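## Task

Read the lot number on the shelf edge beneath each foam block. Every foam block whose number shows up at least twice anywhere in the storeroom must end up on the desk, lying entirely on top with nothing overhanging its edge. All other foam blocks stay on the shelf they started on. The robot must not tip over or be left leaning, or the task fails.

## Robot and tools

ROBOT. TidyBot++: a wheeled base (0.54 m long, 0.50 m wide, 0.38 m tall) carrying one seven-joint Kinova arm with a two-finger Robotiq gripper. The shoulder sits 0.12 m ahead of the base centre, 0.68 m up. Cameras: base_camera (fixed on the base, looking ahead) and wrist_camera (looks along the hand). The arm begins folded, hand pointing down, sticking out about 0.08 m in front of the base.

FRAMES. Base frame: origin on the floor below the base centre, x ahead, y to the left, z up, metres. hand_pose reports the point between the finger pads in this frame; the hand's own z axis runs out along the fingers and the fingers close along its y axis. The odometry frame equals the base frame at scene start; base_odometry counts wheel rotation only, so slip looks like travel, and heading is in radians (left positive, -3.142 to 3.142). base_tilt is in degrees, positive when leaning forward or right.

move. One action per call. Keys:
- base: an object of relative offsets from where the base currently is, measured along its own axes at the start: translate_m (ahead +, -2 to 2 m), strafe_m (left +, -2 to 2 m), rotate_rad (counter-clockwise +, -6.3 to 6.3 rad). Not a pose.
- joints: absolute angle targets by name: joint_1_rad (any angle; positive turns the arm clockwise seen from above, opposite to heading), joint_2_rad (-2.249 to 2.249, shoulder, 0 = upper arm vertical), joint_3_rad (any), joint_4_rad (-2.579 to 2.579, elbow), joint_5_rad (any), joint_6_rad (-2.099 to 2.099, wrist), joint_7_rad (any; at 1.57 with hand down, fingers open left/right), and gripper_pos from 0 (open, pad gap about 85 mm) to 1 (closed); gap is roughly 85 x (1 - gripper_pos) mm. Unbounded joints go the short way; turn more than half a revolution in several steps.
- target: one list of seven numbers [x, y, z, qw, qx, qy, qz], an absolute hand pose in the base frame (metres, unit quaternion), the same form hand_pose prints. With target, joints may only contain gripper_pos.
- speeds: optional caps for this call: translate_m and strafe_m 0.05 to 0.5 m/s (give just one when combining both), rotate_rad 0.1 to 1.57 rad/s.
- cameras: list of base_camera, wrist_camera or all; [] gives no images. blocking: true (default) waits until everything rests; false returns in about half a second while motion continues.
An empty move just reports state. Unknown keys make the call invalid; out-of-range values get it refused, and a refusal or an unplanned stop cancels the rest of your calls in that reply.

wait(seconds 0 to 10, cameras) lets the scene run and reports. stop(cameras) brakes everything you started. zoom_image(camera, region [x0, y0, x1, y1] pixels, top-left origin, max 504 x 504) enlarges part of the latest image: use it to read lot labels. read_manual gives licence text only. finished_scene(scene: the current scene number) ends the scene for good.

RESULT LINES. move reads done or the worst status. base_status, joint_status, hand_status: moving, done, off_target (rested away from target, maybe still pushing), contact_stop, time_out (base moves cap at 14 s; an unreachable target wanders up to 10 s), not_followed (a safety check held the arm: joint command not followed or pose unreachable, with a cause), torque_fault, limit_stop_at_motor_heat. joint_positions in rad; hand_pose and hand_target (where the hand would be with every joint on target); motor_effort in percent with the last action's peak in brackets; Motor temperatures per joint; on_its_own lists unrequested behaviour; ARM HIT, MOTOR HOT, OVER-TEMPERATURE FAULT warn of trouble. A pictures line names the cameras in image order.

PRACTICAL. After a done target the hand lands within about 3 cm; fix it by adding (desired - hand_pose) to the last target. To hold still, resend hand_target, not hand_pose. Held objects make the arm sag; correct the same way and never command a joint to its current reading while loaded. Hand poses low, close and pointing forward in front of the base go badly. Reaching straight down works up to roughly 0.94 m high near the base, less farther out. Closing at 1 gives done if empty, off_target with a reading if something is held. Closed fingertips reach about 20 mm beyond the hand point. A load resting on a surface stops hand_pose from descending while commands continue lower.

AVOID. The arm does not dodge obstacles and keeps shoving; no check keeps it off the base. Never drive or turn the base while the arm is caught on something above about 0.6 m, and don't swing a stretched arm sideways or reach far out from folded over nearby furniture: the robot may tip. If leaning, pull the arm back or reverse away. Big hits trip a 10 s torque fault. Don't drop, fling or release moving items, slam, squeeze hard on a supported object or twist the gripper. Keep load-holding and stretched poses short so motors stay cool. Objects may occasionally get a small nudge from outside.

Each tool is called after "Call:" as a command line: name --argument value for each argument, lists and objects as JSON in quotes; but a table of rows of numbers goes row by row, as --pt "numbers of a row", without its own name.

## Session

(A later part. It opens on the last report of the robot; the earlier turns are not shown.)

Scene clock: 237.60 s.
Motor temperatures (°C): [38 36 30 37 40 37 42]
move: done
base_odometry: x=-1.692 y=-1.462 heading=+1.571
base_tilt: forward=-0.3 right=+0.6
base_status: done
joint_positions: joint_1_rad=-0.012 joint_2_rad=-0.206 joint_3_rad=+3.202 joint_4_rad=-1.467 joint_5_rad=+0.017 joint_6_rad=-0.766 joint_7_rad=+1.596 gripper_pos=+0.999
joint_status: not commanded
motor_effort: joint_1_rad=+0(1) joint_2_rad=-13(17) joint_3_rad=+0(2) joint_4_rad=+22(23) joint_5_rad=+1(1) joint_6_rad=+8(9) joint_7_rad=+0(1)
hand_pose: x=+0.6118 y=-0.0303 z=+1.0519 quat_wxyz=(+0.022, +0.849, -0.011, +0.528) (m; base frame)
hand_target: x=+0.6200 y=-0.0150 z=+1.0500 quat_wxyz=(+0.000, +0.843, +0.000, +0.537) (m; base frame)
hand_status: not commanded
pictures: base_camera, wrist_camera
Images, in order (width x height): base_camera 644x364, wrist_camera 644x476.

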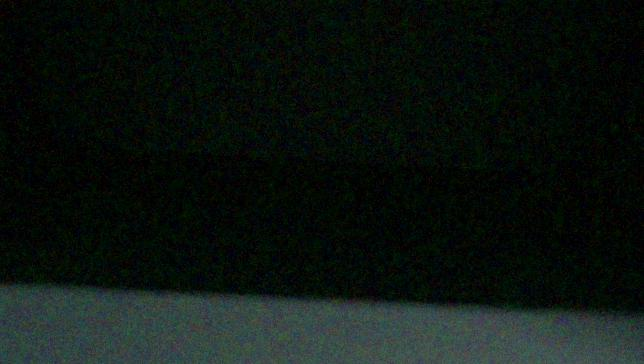

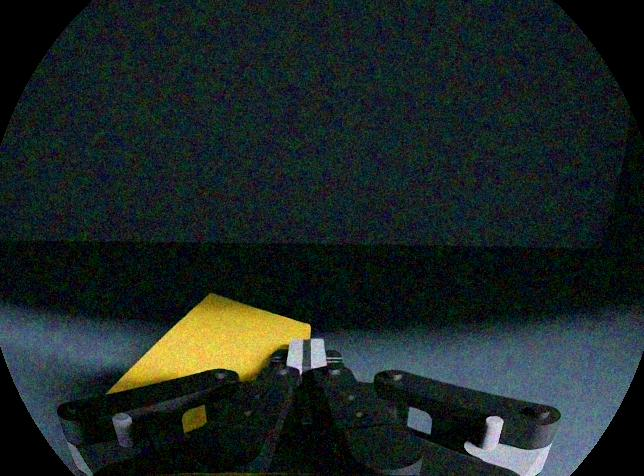

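Call:
move --base '{"translate_m":-0.26}' --cameras '[]'

Call:
move --target '[0.65, 0.04, 1.12, 0.105, 0.854, -0.189, 0.473]' --joints '{"gripper_pos":0}'

Scene clock: 240.80 s.
Motor temperatures (°C): [38 36 30 37 40 37 42]
move: done
base_odometry: x=-1.692 y=-1.722 heading=+1.571
base_tilt: forward=-0.3 right=+0.6
base_status: done
joint_positions: joint_1_rad=-0.014 joint_2_rad=-0.210 joint_3_rad=+3.204 joint_4_rad=-1.467 joint_5_rad=+0.015 joint_6_rad=-0.766 joint_7_rad=+1.596 gripper_pos=+0.999
joint_status: not commanded
motor_effort: joint_1_rad=+0(2) joint_2_rad=-13(17) joint_3_rad=+0(3) joint_4_rad=+21(22) joint_5_rad=+1(1) joint_6_rad=+8(9) joint_7_rad=+0(1)
hand_pose: x=+0.6101 y=-0.0299 z=+1.0543 quat_wxyz=(+0.021, +0.848, -0.011, +0.530) (m; base frame)
hand_target: x=+0.6200 y=-0.0150 z=+1.0500 quat_wxyz=(+0.000, +0.843, +0.000, +0.537) (m; base frame)
hand_status: not commanded
pictures: none
No camera images: "cameras" was empty.

Scene clock: 243.17 s.
Motor temperatures (°C): [38 36 30 37 40 37 42]
move: done
base_odometry: x=-1.692 y=-1.722 heading=+1.571
base_tilt: forward=-0.3 right=+0.6
base_status: not commanded
joint_positions: joint_1_rad=-0.524 joint_2_rad=+0.159 joint_3_rad=+3.229 joint_4_rad=-0.754 joint_5_rad=+0.632 joint_6_rad=-1.416 joint_7_rad=+0.944 gripper_pos=+0.000
joint_status: all done
motor_effort: joint_1_rad=+0(1) joint_2_rad=-22(24) joint_3_rad=+1(1) joint_4_rad=+17(22) joint_5_rad=+5(5) joint_6_rad=+7(9) joint_7_rad=+0(1)
hand_pose: x=+0.6512 y=+0.0564 z=+1.1250 quat_wxyz=(+0.074, +0.860, -0.157, +0.480) (m; base frame)
hand_target: x=+0.6500 y=+0.0400 z=+1.1200 quat_wxyz=(+0.105, +0.854, -0.189, +0.473) (m; base frame)
hand_status: done (0.017 m and 5.3 deg from the pose sent, 0.104 m and 23.5 deg at the start)
pictures: base_camera, wrist_camera
Images, in order (width x height): base_camera 644x364, wrist_camera 644x476.

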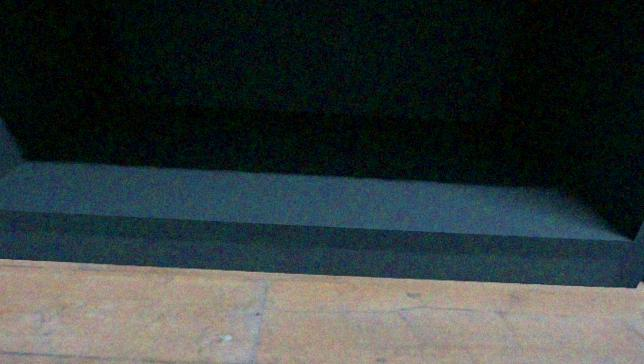

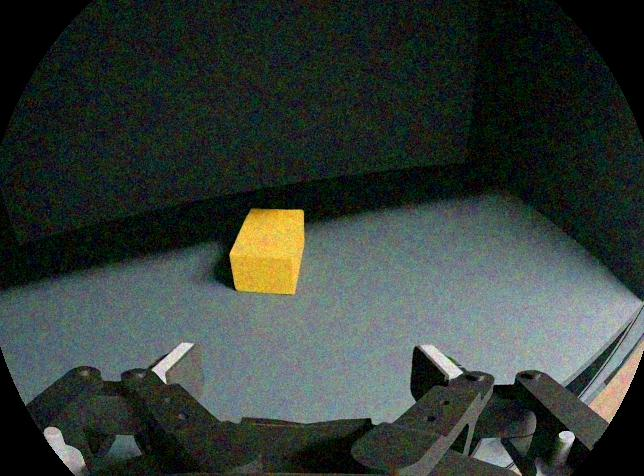

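Call:
move --base '{"translate_m":0.155}' --cameras '[]'

Call:
move --target '[0.67, 0.045, 1.085, 0.080, 0.863, -0.144, 0.478]'

Scene clock: 245.00 s.
Motor temperatures (°C): [38 36 30 37 40 37 42]
move: done
base_odometry: x=-1.692 y=-1.567 heading=+1.572
base_tilt: forward=-0.3 right=+0.6
base_status: done
joint_positions: joint_1_rad=-0.528 joint_2_rad=+0.177 joint_3_rad=+3.233 joint_4_rad=-0.751 joint_5_rad=+0.638 joint_6_rad=-1.420 joint_7_rad=+0.943 gripper_pos=+0.000
joint_status: not commanded
motor_effort: joint_1_rad=-1(2) joint_2_rad=-23(26) joint_3_rad=+1(2) joint_4_rad=+17(18) joint_5_rad=+5(5) joint_6_rad=+6(7) joint_7_rad=+0(1)
hand_pose: x=+0.6571 y=+0.0586 z=+1.1174 quat_wxyz=(+0.081, +0.862, -0.156, +0.475) (m; base frame)
hand_target: x=+0.6500 y=+0.0400 z=+1.1200 quat_wxyz=(+0.105, +0.854, -0.189, +0.473) (m; base frame)
hand_status: not commanded
pictures: none
No camera images: "cameras" was empty.

Scene clock: 246.20 s.
Motor temperatures (°C): [38 36 30 37 40 37 42]
move: done
base_odometry: x=-1.692 y=-1.567 heading=+1.572
base_tilt: forward=-0.3 right=+0.6
base_status: not commanded
joint_positions: joint_1_rad=-0.426 joint_2_rad=+0.135 joint_3_rad=+3.163 joint_4_rad=-0.915 joint_5_rad=+0.638 joint_6_rad=-1.325 joint_7_rad=+0.943 gripper_pos=+0.000
joint_status: not commanded
motor_effort: joint_1_rad=+0(1) joint_2_rad=-22(23) joint_3_rad=+1(1) joint_4_rad=+19(19) joint_5_rad=+5(5) joint_6_rad=+5(7) joint_7_rad=+0(0)
hand_pose: x=+0.6634 y=+0.0403 z=+1.0825 quat_wxyz=(+0.096, +0.870, -0.140, +0.463) (m; base frame)
hand_target: x=+0.6700 y=+0.0450 z=+1.0850 quat_wxyz=(+0.080, +0.863, -0.144, +0.478) (m; base frame)
hand_status: done (0.008 m and 2.7 deg from the pose sent, 0.037 m and 1.5 deg at the start)
pictures: base_camera, wrist_camera
Images, in order (width x height): base_camera 644x364, wrist_camera 644x476.

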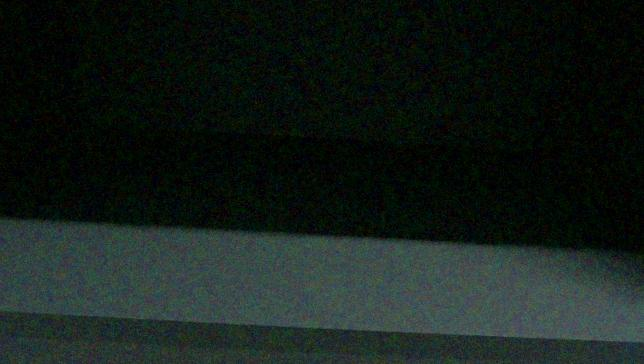

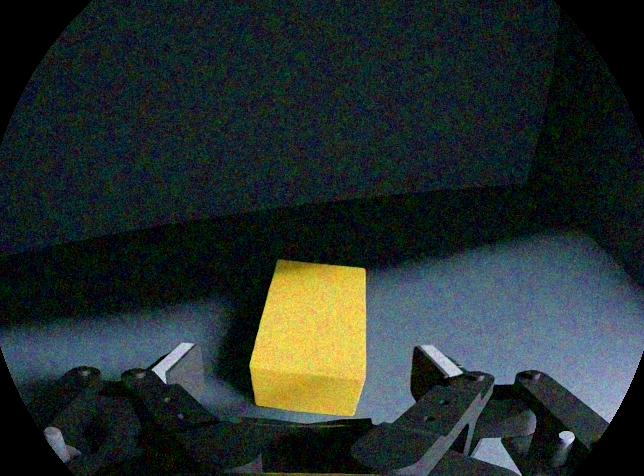

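Call:
move --target '[0.70, 0.038, 1.058, 0.080, 0.863, -0.150, 0.478]' --cameras '[]'

Call:
move --target '[0.725, 0.03, 1.032, 0.080, 0.863, -0.150, 0.478]'

Scene clock: 247.43 s.
Motor temperatures (°C): [38 36 30 37 40 37 42]
move: done
base_odometry: x=-1.692 y=-1.567 heading=+1.572
base_tilt: forward=-0.3 right=+0.6
base_status: not commanded
joint_positions: joint_1_rad=-0.418 joint_2_rad=+0.145 joint_3_rad=+3.193 joint_4_rad=-0.971 joint_5_rad=+0.638 joint_6_rad=-1.225 joint_7_rad=+0.926 gripper_pos=+0.000
joint_status: not commanded
motor_effort: joint_1_rad=-1(1) joint_2_rad=-23(25) joint_3_rad=+1(1) joint_4_rad=+19(20) joint_5_rad=+5(5) joint_6_rad=+6(6) joint_7_rad=+0(0)
hand_pose: x=+0.6860 y=+0.0356 z=+1.0724 quat_wxyz=(+0.097, +0.863, -0.136, +0.477) (m; base frame)
hand_target: x=+0.7000 y=+0.0380 z=+1.0580 quat_wxyz=(+0.080, +0.862, -0.150, +0.477) (m; base frame)
hand_status: done (0.020 m and 2.5 deg from the pose sent, 0.044 m and 2.9 deg at the start)
pictures: none
No camera images: "cameras" was empty.

Scene clock: 248.50 s.
Motor temperatures (°C): [38 36 30 37 40 37 42]
move: done
base_odometry: x=-1.692 y=-1.567 heading=+1.572
base_tilt: forward=-0.3 right=+0.6
base_status: not commanded
joint_positions: joint_1_rad=-0.404 joint_2_rad=+0.167 joint_3_rad=+3.232 joint_4_rad=-1.025 joint_5_rad=+0.638 joint_6_rad=-1.129 joint_7_rad=+0.920 gripper_pos=+0.000
joint_status: not commanded
motor_effort: joint_1_rad=+0(1) joint_2_rad=-25(26) joint_3_rad=+1(1) joint_4_rad=+19(21) joint_5_rad=+5(6) joint_6_rad=+6(7) joint_7_rad=+0(1)
hand_pose: x=+0.7109 y=+0.0236 z=+1.0543 quat_wxyz=(+0.108, +0.858, -0.133, +0.484) (m; base frame)
hand_target: x=+0.7250 y=+0.0300 z=+1.0320 quat_wxyz=(+0.080, +0.862, -0.150, +0.477) (m; base frame)
hand_status: done (0.027 m and 3.8 deg from the pose sent, 0.056 m and 2.5 deg at the start)
pictures: base_camera, wrist_camera
Images, in order (width x height): base_camera 644x364, wrist_camera 644x476.

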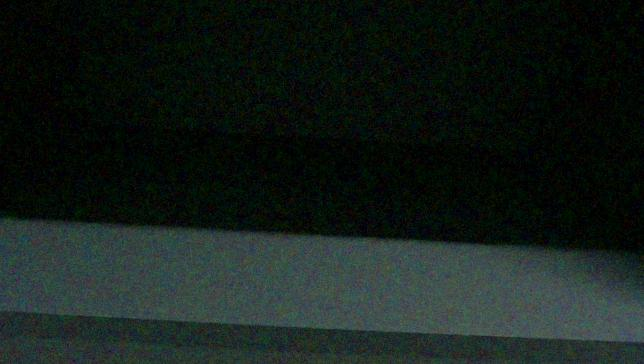

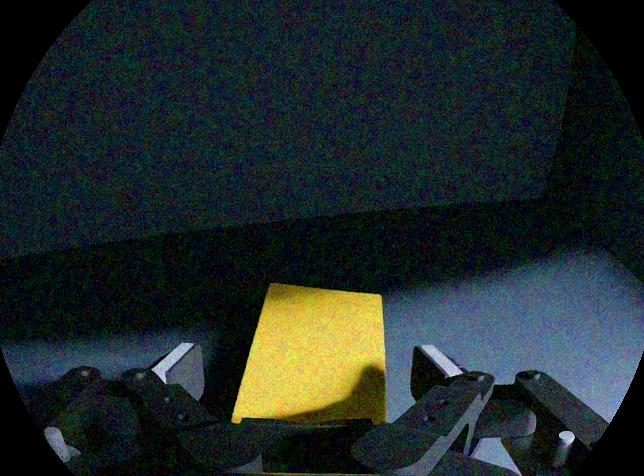

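Call:
move --target '[0.727, 0.028, 1.016, 0.080, 0.863, -0.160, 0.474]' --cameras '[]'

Call:
move --joints '{"gripper_pos":0.7}'

Scene clock: 249.40 s.
Motor temperatures (°C): [38 36 30 37 40 37 42]
move: done
base_odometry: x=-1.692 y=-1.567 heading=+1.572
base_tilt: forward=-0.3 right=+0.6
base_status: not commanded
joint_positions: joint_1_rad=-0.404 joint_2_rad=+0.170 joint_3_rad=+3.232 joint_4_rad=-1.073 joint_5_rad=+0.638 joint_6_rad=-1.106 joint_7_rad=+0.872 gripper_pos=+0.000
joint_status: not commanded
motor_effort: joint_1_rad=-1(1) joint_2_rad=-25(26) joint_3_rad=+1(1) joint_4_rad=+20(21) joint_5_rad=+5(6) joint_6_rad=+6(6) joint_7_rad=+0(1)
hand_pose: x=+0.7139 y=+0.0264 z=+1.0334 quat_wxyz=(+0.101, +0.862, -0.143, +0.476) (m; base frame)
hand_target: x=+0.7270 y=+0.0280 z=+1.0160 quat_wxyz=(+0.080, +0.862, -0.160, +0.474) (m; base frame)
hand_status: done (0.022 m and 3.2 deg from the pose sent, 0.042 m and 4.6 deg at the start)
pictures: none
No camera images: "cameras" was empty.

Scene clock: 250.33 s.
Motor temperatures (°C): [38 36 30 37 40 37 42]
move: off_target
base_odometry: x=-1.692 y=-1.567 heading=+1.572
base_tilt: forward=-0.3 right=+0.6
base_status: not commanded
joint_positions: joint_1_rad=-0.403 joint_2_rad=+0.169 joint_3_rad=+3.232 joint_4_rad=-1.073 joint_5_rad=+0.638 joint_6_rad=-1.103 joint_7_rad=+0.872 gripper_pos=+0.396
joint_status: gripper_pos off_target (ended at +0.396, target +0.700)
motor_effort: joint_1_rad=-1(1) joint_2_rad=-24(26) joint_3_rad=+1(1) joint_4_rad=+18(21) joint_5_rad=+5(6) joint_6_rad=+5(6) joint_7_rad=+0(1)
hand_pose: x=+0.7141 y=+0.0266 z=+1.0344 quat_wxyz=(+0.101, +0.861, -0.142, +0.477) (m; base frame)
hand_target: x=+0.7270 y=+0.0280 z=+1.0160 quat_wxyz=(+0.080, +0.862, -0.160, +0.474) (m; base frame)
hand_status: not commanded
pictures: base_camera, wrist_camera
Images, in order (width x height): base_camera 644x364, wrist_camera 644x476.

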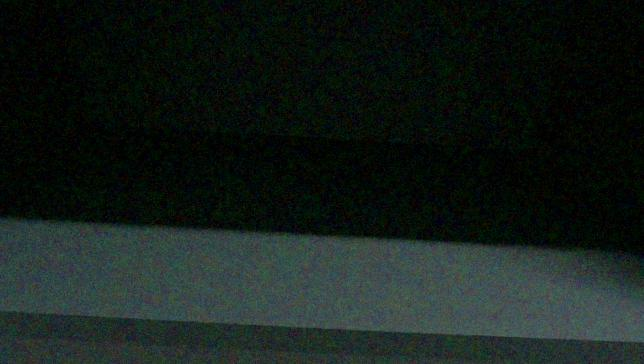

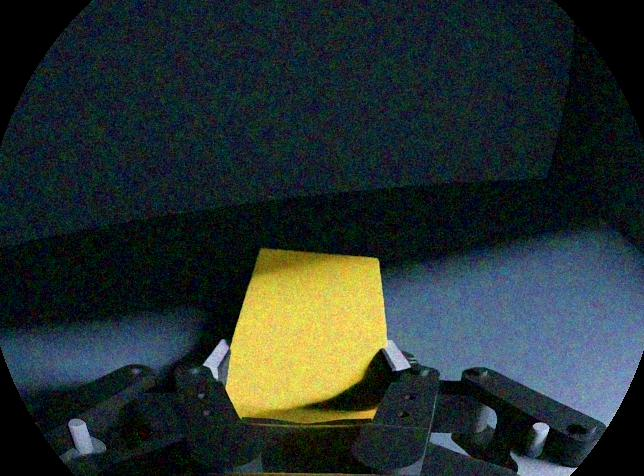

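Call:
move --target '[0.72, 0.02, 1.09, 0.080, 0.863, -0.150, 0.478]' --cameras '[]'

Call:
move --base '{"translate_m":-0.26}' --cameras '[]'

Call:
move --target '[0.48, 0.02, 1.05, 0.0, 0.87, 0.0, 0.493]'

Call:
move --base '{"strafe_m":-1.5}' --cameras '[]'

Call:
move --base '{"strafe_m":-1.43}'

Scene clock: 254.13 s.
Motor temperatures (°C): [38 36 30 37 40 37 42]
move: done
base_odometry: x=-1.692 y=-1.567 heading=+1.572
base_tilt: forward=-0.3 right=+0.6
base_status: not commanded
joint_positions: joint_1_rad=-0.403 joint_2_rad=+0.212 joint_3_rad=+3.287 joint_4_rad=-0.795 joint_5_rad=+0.552 joint_6_rad=-1.199 joint_7_rad=+0.995 gripper_pos=+0.396
joint_status: not commanded
motor_effort: joint_1_rad=+0(1) joint_2_rad=-26(27) joint_3_rad=+1(1) joint_4_rad=+19(21) joint_5_rad=+5(6) joint_6_rad=+7(7) joint_7_rad=+0(1)
hand_pose: x=+0.7173 y=+0.0178 z=+1.1180 quat_wxyz=(+0.083, +0.840, -0.153, +0.513) (m; base frame)
hand_target: x=+0.7200 y=+0.0200 z=+1.0900 quat_wxyz=(+0.080, +0.862, -0.150, +0.478) (m; base frame)
hand_status: done (0.028 m and 4.8 deg from the pose sent, 0.056 m and 2.5 deg at the start)
pictures: none
No camera images: "cameras" was empty.

Scene clock: 256.07 s.
Motor temperatures (°C): [38 36 30 37 40 37 42]
move: done
base_odometry: x=-1.692 y=-1.827 heading=+1.571
base_tilt: forward=-0.3 right=+0.6
base_status: done
joint_positions: joint_1_rad=-0.401 joint_2_rad=+0.222 joint_3_rad=+3.291 joint_4_rad=-0.792 joint_5_rad=+0.548 joint_6_rad=-1.204 joint_7_rad=+0.995 gripper_pos=+0.396
joint_status: not commanded
motor_effort: joint_1_rad=+0(2) joint_2_rad=-26(29) joint_3_rad=+1(2) joint_4_rad=+18(20) joint_5_rad=+5(5) joint_6_rad=+6(8) joint_7_rad=+0(1)
hand_pose: x=+0.7205 y=+0.0163 z=+1.1122 quat_wxyz=(+0.086, +0.843, -0.156, +0.508) (m; base frame)
hand_target: x=+0.7200 y=+0.0200 z=+1.0900 quat_wxyz=(+0.080, +0.862, -0.150, +0.478) (m; base frame)
hand_status: not commanded
pictures: none
No camera images: "cameras" was empty.

Scene clock: 258.10 s.
Motor temperatures (°C): [38 36 30 37 40 37 42]
move: done
base_odometry: x=-1.692 y=-1.827 heading=+1.571
base_tilt: forward=-0.4 right=+0.6
base_status: not commanded
joint_positions: joint_1_rad=+0.004 joint_2_rad=-0.435 joint_3_rad=+3.091 joint_4_rad=-1.492 joint_5_rad=+0.092 joint_6_rad=-1.092 joint_7_rad=+1.472 gripper_pos=+0.396
joint_status: not commanded
motor_effort: joint_1_rad=-1(1) joint_2_rad=-3(28) joint_3_rad=+1(2) joint_4_rad=+20(21) joint_5_rad=+2(5) joint_6_rad=+8(8) joint_7_rad=+0(1)
hand_pose: x=+0.4756 y=-0.0014 z=+1.0484 quat_wxyz=(+0.022, +0.878, -0.021, +0.478) (m; base frame)
hand_target: x=+0.4800 y=+0.0200 z=+1.0500 quat_wxyz=(+0.000, +0.870, +0.000, +0.493) (m; base frame)
hand_status: done (0.022 m and 4.0 deg from the pose sent, 0.248 m and 20.7 deg at the start)
pictures: base_camera, wrist_camera
Images, in order (width x height): base_camera 644x364, wrist_camera 644x476.

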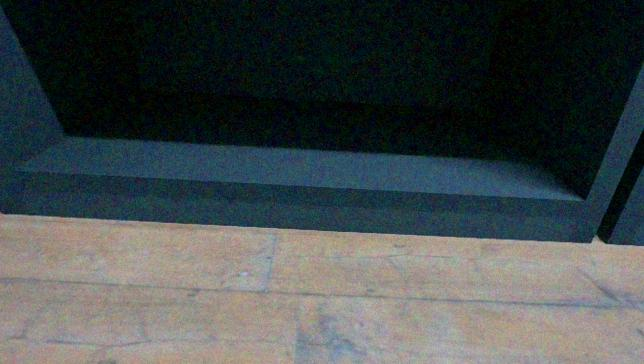

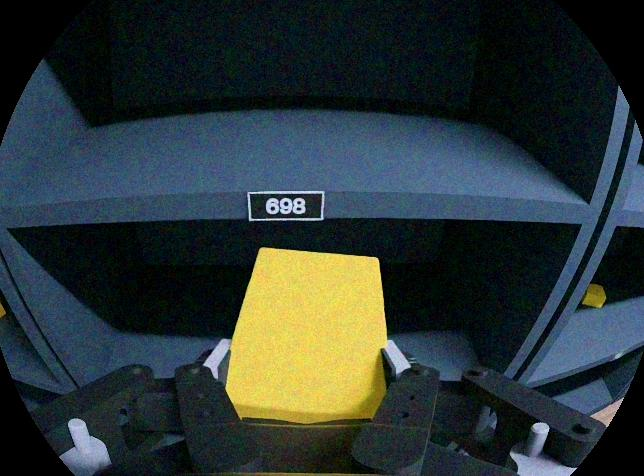

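Scene clock: 262.50 s.
Motor temperatures (°C): [38 36 30 37 40 37 42]
move: done
base_odometry: x=-0.192 y=-1.826 heading=+1.571
base_tilt: forward=-0.3 right=+0.6
base_status: done
joint_positions: joint_1_rad=+0.006 joint_2_rad=-0.435 joint_3_rad=+3.085 joint_4_rad=-1.493 joint_5_rad=+0.085 joint_6_rad=-1.091 joint_7_rad=+1.475 gripper_pos=+0.396
joint_status: not commanded
motor_effort: joint_1_rad=+0(1) joint_2_rad=-3(5) joint_3_rad=+1(3) joint_4_rad=+19(21) joint_5_rad=+1(2) joint_6_rad=+8(8) joint_7_rad=+0(1)
hand_pose: x=+0.4756 y=+0.0030 z=+1.0485 quat_wxyz=(+0.019, +0.878, -0.017, +0.478) (m; base frame)
hand_target: x=+0.4800 y=+0.0200 z=+1.0500 quat_wxyz=(+0.000, +0.870, +0.000, +0.493) (m; base frame)
hand_status: not commanded
pictures: none
No camera images: "cameras" was empty.

Scene clock: 266.73 s.
Motor temperatures (°C): [38 36 30 37 40 37 42]
move: done
base_odometry: x=+1.238 y=-1.826 heading=+1.571
base_tilt: forward=-0.3 right=+0.6
base_status: done
joint_positions: joint_1_rad=+0.007 joint_2_rad=-0.436 joint_3_rad=+3.082 joint_4_rad=-1.493 joint_5_rad=+0.083 joint_6_rad=-1.090 joint_7_rad=+1.475 gripper_pos=+0.396
joint_status: not commanded
motor_effort: joint_1_rad=-1(1) joint_2_rad=-4(5) joint_3_rad=+1(2) joint_4_rad=+20(21) joint_5_rad=+1(2) joint_6_rad=+8(8) joint_7_rad=+0(1)
hand_pose: x=+0.4755 y=+0.0046 z=+1.0485 quat_wxyz=(+0.018, +0.878, -0.016, +0.478) (m; base frame)
hand_target: x=+0.4800 y=+0.0200 z=+1.0500 quat_wxyz=(+0.000, +0.870, +0.000, +0.493) (m; base frame)
hand_status: not commanded
pictures: base_camera, wrist_camera
Images, in order (width x height): base_camera 644x364, wrist_camera 644x476.

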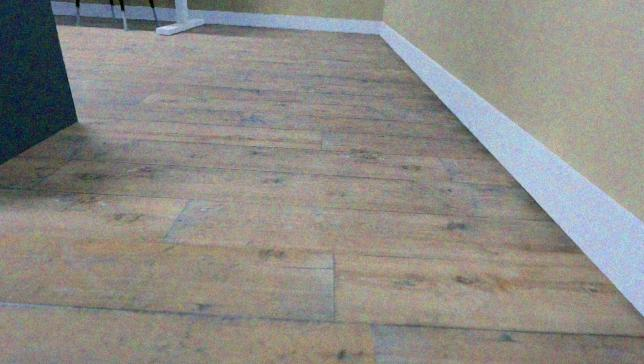

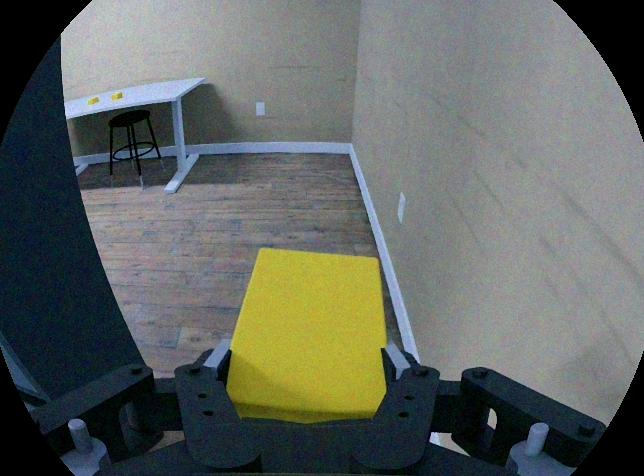

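Call:
move --base '{"translate_m":1.85}' --cameras '[]'

Call:
move --base '{"strafe_m":1.1}' --target '[0.6, 0.02, 0.93, 0.0, 0.87, 0.0, 0.493]'

Call:
move --base '{"translate_m":0.25}' --cameras '[]'

Call:
move --target '[0.77, 0.02, 0.8, 0.0, 0.87, 0.0, 0.493]' --cameras '[]'

Call:
move --target '[0.78, 0.02, 0.768, 0.0, 0.87, 0.0, 0.493]'

Scene clock: 272.10 s.
Motor temperatures (°C): [38 36 30 37 40 37 42]
move: done
base_odometry: x=+1.239 y=+0.024 heading=+1.570
base_tilt: forward=-0.3 right=+0.6
base_status: done
joint_positions: joint_1_rad=+0.007 joint_2_rad=-0.443 joint_3_rad=+3.082 joint_4_rad=-1.495 joint_5_rad=+0.083 joint_6_rad=-1.088 joint_7_rad=+1.475 gripper_pos=+0.396
joint_status: not commanded
motor_effort: joint_1_rad=+0(1) joint_2_rad=-4(6) joint_3_rad=+1(1) joint_4_rad=+20(21) joint_5_rad=+1(2) joint_6_rad=+8(9) joint_7_rad=+0(1)
hand_pose: x=+0.4732 y=+0.0046 z=+1.0509 quat_wxyz=(+0.018, +0.876, -0.016, +0.482) (m; base frame)
hand_target: x=+0.4800 y=+0.0200 z=+1.0500 quat_wxyz=(+0.000, +0.870, +0.000, +0.493) (m; base frame)
hand_status: not commanded
pictures: none
No camera images: "cameras" was empty.

Scene clock: 275.70 s.
Motor temperatures (°C): [38 36 30 37 40 37 42]
move: done
base_odometry: x=+0.138 y=+0.025 heading=+1.569
base_tilt: forward=-0.3 right=+0.6
base_status: done
joint_positions: joint_1_rad=+0.012 joint_2_rad=-0.242 joint_3_rad=+3.070 joint_4_rad=-1.786 joint_5_rad=+0.083 joint_6_rad=-0.596 joint_7_rad=+1.475 gripper_pos=+0.396
joint_status: not commanded
motor_effort: joint_1_rad=+0(1) joint_2_rad=-12(16) joint_3_rad=+1(3) joint_4_rad=+22(24) joint_5_rad=+1(2) joint_6_rad=+7(8) joint_7_rad=+0(1)
hand_pose: x=+0.5936 y=+0.0185 z=+0.9307 quat_wxyz=(+0.008, +0.877, +0.006, +0.481) (m; base frame)
hand_target: x=+0.6000 y=+0.0200 z=+0.9300 quat_wxyz=(+0.000, +0.870, +0.000, +0.493) (m; base frame)
hand_status: done (0.007 m and 2.0 deg from the pose sent, 0.176 m and 3.1 deg at the start)
pictures: base_camera, wrist_camera
Images, in order (width x height): base_camera 644x364, wrist_camera 644x476.

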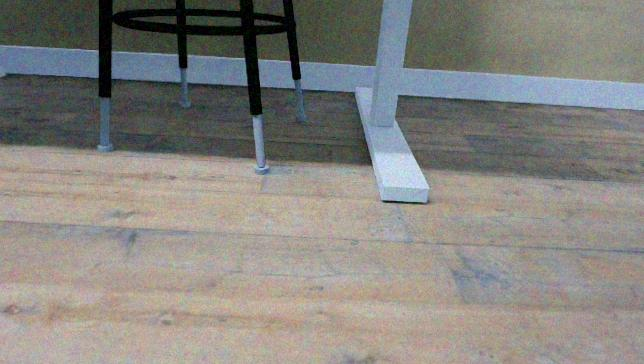

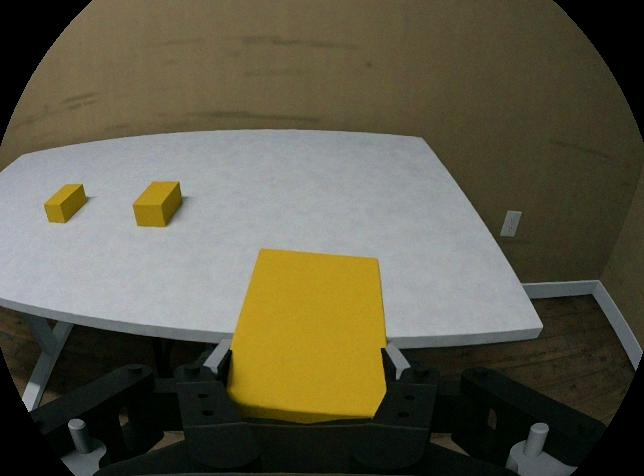

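Scene clock: 277.50 s.
Motor temperatures (°C): [38 36 30 37 40 37 42]
move: done
base_odometry: x=+0.139 y=+0.275 heading=+1.570
base_tilt: forward=-0.3 right=+0.6
base_status: done
joint_positions: joint_1_rad=+0.013 joint_2_rad=-0.237 joint_3_rad=+3.070 joint_4_rad=-1.787 joint_5_rad=+0.083 joint_6_rad=-0.593 joint_7_rad=+1.475 gripper_pos=+0.396
joint_status: not commanded
motor_effort: joint_1_rad=-1(1) joint_2_rad=-12(15) joint_3_rad=+1(1) joint_4_rad=+22(23) joint_5_rad=+1(1) joint_6_rad=+8(8) joint_7_rad=+0(1)
hand_pose: x=+0.5953 y=+0.0186 z=+0.9296 quat_wxyz=(+0.007, +0.877, +0.006, +0.480) (m; base frame)
hand_target: x=+0.6000 y=+0.0200 z=+0.9300 quat_wxyz=(+0.000, +0.870, +0.000, +0.493) (m; base frame)
hand_status: not commanded
pictures: none
No camera images: "cameras" was empty.

Scene clock: 279.43 s.
Motor temperatures (°C): [38 36 30 37 40 37 42]
move: done
base_odometry: x=+0.139 y=+0.275 heading=+1.570
base_tilt: forward=-0.3 right=+0.6
base_status: not commanded
joint_positions: joint_1_rad=-0.144 joint_2_rad=+0.218 joint_3_rad=+3.267 joint_4_rad=-1.783 joint_5_rad=+0.083 joint_6_rad=-0.169 joint_7_rad=+1.475 gripper_pos=+0.396
joint_status: not commanded
motor_effort: joint_1_rad=+0(1) joint_2_rad=-27(29) joint_3_rad=+1(1) joint_4_rad=+20(22) joint_5_rad=+1(1) joint_6_rad=+7(8) joint_7_rad=+0(1)
hand_pose: x=+0.7538 y=+0.0133 z=+0.7868 quat_wxyz=(+0.010, +0.884, +0.006, +0.468) (m; base frame)
hand_target: x=+0.7700 y=+0.0200 z=+0.8000 quat_wxyz=(+0.000, +0.870, +0.000, +0.493) (m; base frame)
hand_status: done (0.022 m and 3.5 deg from the pose sent, 0.217 m and 2.0 deg at the start)
pictures: none
No camera images: "cameras" was empty.

Scene clock: 280.50 s.
Motor temperatures (°C): [38 36 30 37 40 37 42]
move: done
base_odometry: x=+0.139 y=+0.275 heading=+1.570
base_tilt: forward=-0.3 right=+0.6
base_status: not commanded
joint_positions: joint_1_rad=-0.144 joint_2_rad=+0.272 joint_3_rad=+3.267 joint_4_rad=-1.784 joint_5_rad=+0.049 joint_6_rad=-0.072 joint_7_rad=+1.503 gripper_pos=+0.396
joint_status: not commanded
motor_effort: joint_1_rad=+0(1) joint_2_rad=-29(30) joint_3_rad=+1(1) joint_4_rad=+20(21) joint_5_rad=+1(1) joint_6_rad=+7(9) joint_7_rad=+0(1)
hand_pose: x=+0.7753 y=+0.0184 z=+0.7769 quat_wxyz=(+0.006, +0.874, +0.009, +0.487) (m; base frame)
hand_target: x=+0.7800 y=+0.0200 z=+0.7680 quat_wxyz=(+0.000, +0.870, +0.000, +0.493) (m; base frame)
hand_status: done (0.010 m and 1.5 deg from the pose sent, 0.033 m and 3.5 deg at the start)
pictures: base_camera, wrist_camera
Images, in order (width x height): base_camera 644x364, wrist_camera 644x476.

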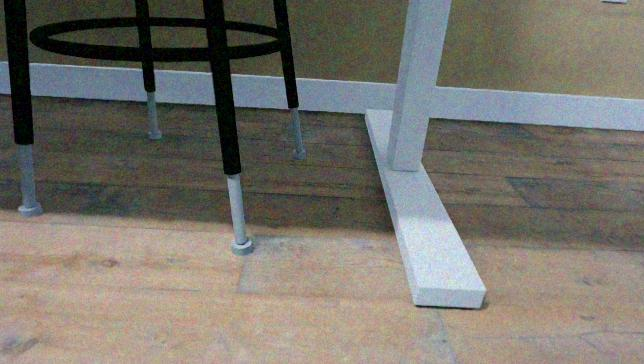

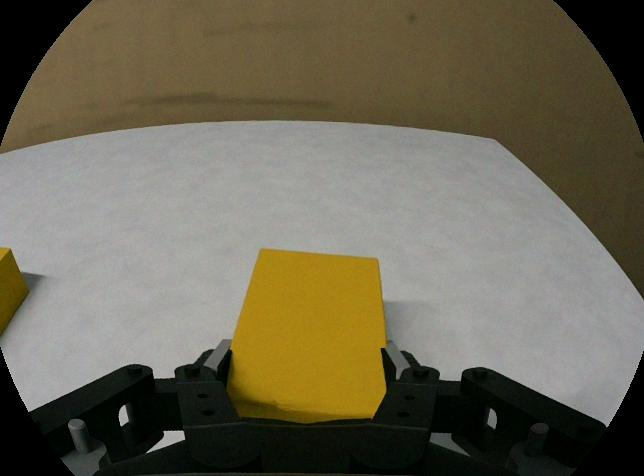

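Call:
move --target '[0.78, 0.02, 0.752, 0.0, 0.87, 0.0, 0.493]' --cameras '[]'

Call:
move --target '[0.78, 0.02, 0.737, 0.0, 0.87, 0.0, 0.493]' --cameras '[]'

Call:
move --target '[0.78, 0.02, 0.725, 0.0, 0.87, 0.0, 0.493]'

Scene clock: 281.43 s.
Motor temperatures (°C): [38 36 30 37 40 37 42]
move: done
base_odometry: x=+0.139 y=+0.275 heading=+1.570
base_tilt: forward=-0.3 right=+0.6
base_status: not commanded
joint_positions: joint_1_rad=-0.144 joint_2_rad=+0.288 joint_3_rad=+3.267 joint_4_rad=-1.806 joint_5_rad=+0.033 joint_6_rad=-0.019 joint_7_rad=+1.519 gripper_pos=+0.396
joint_status: not commanded
motor_effort: joint_1_rad=-1(1) joint_2_rad=-29(30) joint_3_rad=+1(1) joint_4_rad=+19(21) joint_5_rad=+1(1) joint_6_rad=+8(8) joint_7_rad=+0(1)
hand_pose: x=+0.7782 y=+0.0196 z=+0.7684 quat_wxyz=(+0.005, +0.870, +0.010, +0.493) (m; base frame)
hand_target: x=+0.7800 y=+0.0200 z=+0.7520 quat_wxyz=(+0.000, +0.870, +0.000, +0.493) (m; base frame)
hand_status: done (0.016 m and 1.3 deg from the pose sent, 0.025 m and 1.5 deg at the start)
pictures: none
No camera images: "cameras" was empty.

Scene clock: 282.07 s.
Motor temperatures (°C): [38 36 30 37 40 37 42]
move: done
base_odometry: x=+0.139 y=+0.275 heading=+1.570
base_tilt: forward=-0.3 right=+0.6
base_status: not commanded
joint_positions: joint_1_rad=-0.143 joint_2_rad=+0.297 joint_3_rad=+3.266 joint_4_rad=-1.827 joint_5_rad=+0.022 joint_6_rad=+0.033 joint_7_rad=+1.531 gripper_pos=+0.396
joint_status: not commanded
motor_effort: joint_1_rad=+0(1) joint_2_rad=-28(30) joint_3_rad=+1(1) joint_4_rad=+19(20) joint_5_rad=+1(1) joint_6_rad=+8(8) joint_7_rad=+0(1)
hand_pose: x=+0.7807 y=+0.0204 z=+0.7651 quat_wxyz=(+0.005, +0.864, +0.012, +0.503) (m; base frame)
hand_target: x=+0.7800 y=+0.0200 z=+0.7370 quat_wxyz=(+0.000, +0.870, +0.000, +0.493) (m; base frame)
hand_status: done (0.028 m and 1.9 deg from the pose sent, 0.031 m and 1.3 deg at the start)
pictures: none
No camera images: "cameras" was empty.

Scene clock: 282.67 s.
Motor temperatures (°C): [38 36 30 37 40 37 42]
move: off_target
base_odometry: x=+0.139 y=+0.275 heading=+1.570
base_tilt: forward=-0.3 right=+0.6
base_status: not commanded
joint_positions: joint_1_rad=-0.139 joint_2_rad=+0.299 joint_3_rad=+3.262 joint_4_rad=-1.844 joint_5_rad=+0.018 joint_6_rad=+0.071 joint_7_rad=+1.535 gripper_pos=+0.396
joint_status: not commanded
motor_effort: joint_1_rad=-1(1) joint_2_rad=-25(28) joint_3_rad=+0(1) joint_4_rad=+18(19) joint_5_rad=+1(1) joint_6_rad=+7(7) joint_7_rad=+0(1)
hand_pose: x=+0.7812 y=+0.0205 z=+0.7648 quat_wxyz=(+0.004, +0.860, +0.012, +0.511) (m; base frame)
hand_target: x=+0.7800 y=+0.0200 z=+0.7250 quat_wxyz=(+0.000, +0.870, +0.000, +0.493) (m; base frame)
hand_status: off_target (0.040 m and 2.8 deg from the pose sent, 0.040 m and 1.9 deg at the start)
pictures: base_camera, wrist_camera
Images, in order (width x height): base_camera 644x364, wrist_camera 644x476.

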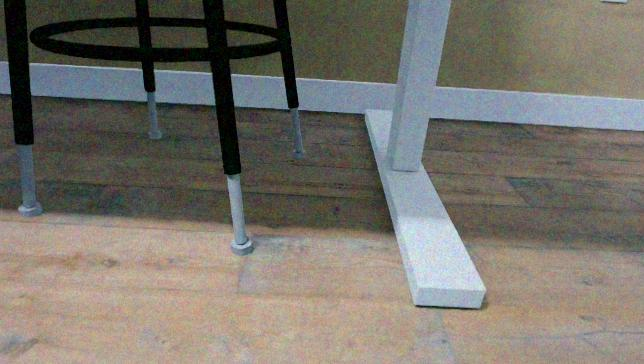

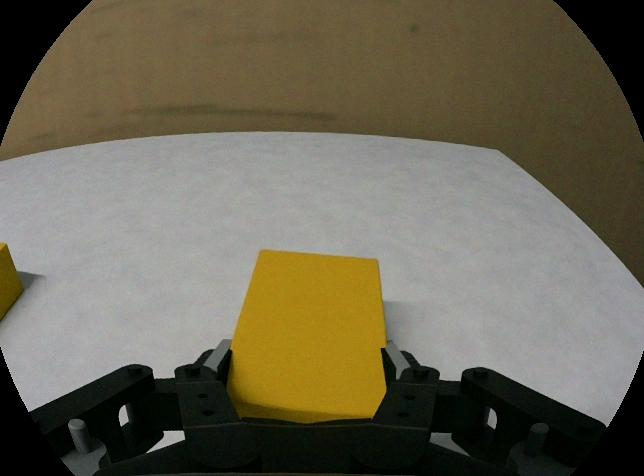

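Call:
move --joints '{"gripper_pos":0.1}' --cameras '[]'

Call:
move --target '[0.62, 0.02, 0.92, 0.0, 0.893, 0.0, 0.45]'

Call:
move --base '{"translate_m":-0.4}'

Scene clock: 283.77 s.
Motor temperatures (°C): [38 36 30 37 40 37 42]
move: done
base_odometry: x=+0.139 y=+0.275 heading=+1.570
base_tilt: forward=-0.3 right=+0.6
base_status: not commanded
joint_positions: joint_1_rad=-0.139 joint_2_rad=+0.328 joint_3_rad=+3.262 joint_4_rad=-1.851 joint_5_rad=+0.018 joint_6_rad=+0.072 joint_7_rad=+1.535 gripper_pos=+0.100
joint_status: all done
motor_effort: joint_1_rad=+0(1) joint_2_rad=-29(31) joint_3_rad=+1(1) joint_4_rad=+18(20) joint_5_rad=+1(1) joint_6_rad=+7(8) joint_7_rad=+0(1)
hand_pose: x=+0.7811 y=+0.0211 z=+0.7424 quat_wxyz=(+0.005, +0.868, +0.013, +0.496) (m; base frame)
hand_target: x=+0.7800 y=+0.0200 z=+0.7250 quat_wxyz=(+0.000, +0.870, +0.000, +0.493) (m; base frame)
hand_status: not commanded
pictures: none
No camera images: "cameras" was empty.

Scene clock: 285.87 s.
Motor temperatures (°C): [38 36 30 37 40 37 42]
move: done
base_odometry: x=+0.139 y=+0.275 heading=+1.570
base_tilt: forward=-0.3 right=+0.6
base_status: not commanded
joint_positions: joint_1_rad=-0.028 joint_2_rad=-0.149 joint_3_rad=+3.105 joint_4_rad=-1.709 joint_5_rad=+0.018 joint_6_rad=-0.612 joint_7_rad=+1.514 gripper_pos=+0.100
joint_status: not commanded
motor_effort: joint_1_rad=+0(1) joint_2_rad=-15(32) joint_3_rad=+0(1) joint_4_rad=+21(23) joint_5_rad=+1(1) joint_6_rad=+7(8) joint_7_rad=+0(1)
hand_pose: x=+0.6260 y=+0.0324 z=+0.9253 quat_wxyz=(-0.018, +0.885, +0.009, +0.466) (m; base frame)
hand_target: x=+0.6200 y=+0.0200 z=+0.9200 quat_wxyz=(+0.000, +0.893, +0.000, +0.450) (m; base frame)
hand_status: done (0.015 m and 3.1 deg from the pose sent, 0.240 m and 6.2 deg at the start)
pictures: base_camera, wrist_camera
Images, in order (width x height): base_camera 644x364, wrist_camera 644x476.

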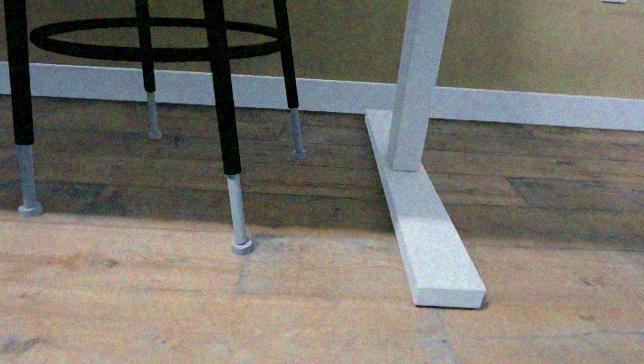

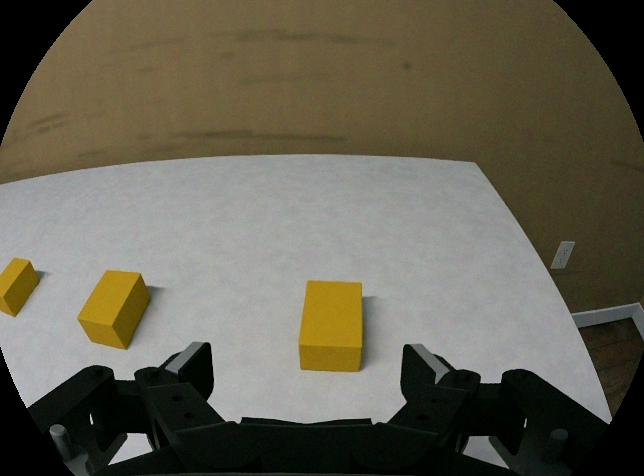

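Scene clock: 288.13 s.
Motor temperatures (°C): [38 36 30 37 40 37 42]
move: done
base_odometry: x=+0.138 y=-0.125 heading=+1.571
base_tilt: forward=-0.3 right=+0.6
base_status: done
joint_positions: joint_1_rad=-0.025 joint_2_rad=-0.159 joint_3_rad=+3.102 joint_4_rad=-1.707 joint_5_rad=+0.018 joint_6_rad=-0.619 joint_7_rad=+1.514 gripper_pos=+0.100
joint_status: not commanded
motor_effort: joint_1_rad=+0(2) joint_2_rad=-15(19) joint_3_rad=+0(1) joint_4_rad=+22(23) joint_5_rad=+1(1) joint_6_rad=+7(8) joint_7_rad=+0(1)
hand_pose: x=+0.6229 y=+0.0320 z=+0.9293 quat_wxyz=(-0.018, +0.884, +0.009, +0.468) (m; base frame)
hand_target: x=+0.6200 y=+0.0200 z=+0.9200 quat_wxyz=(+0.000, +0.893, +0.000, +0.450) (m; base frame)
hand_status: not commanded
pictures: base_camera, wrist_camera
Images, in order (width x height): base_camera 644x364, wrist_camera 644x476.

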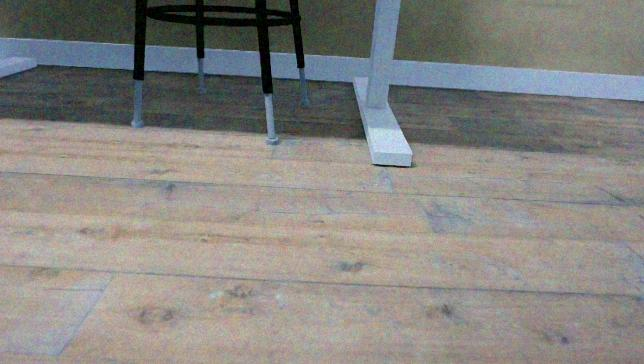

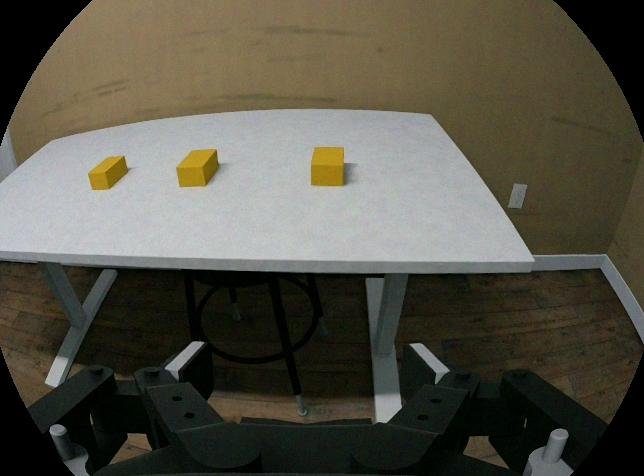

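Call:
finished_scene --scene 2

The scene is finished: the task was done.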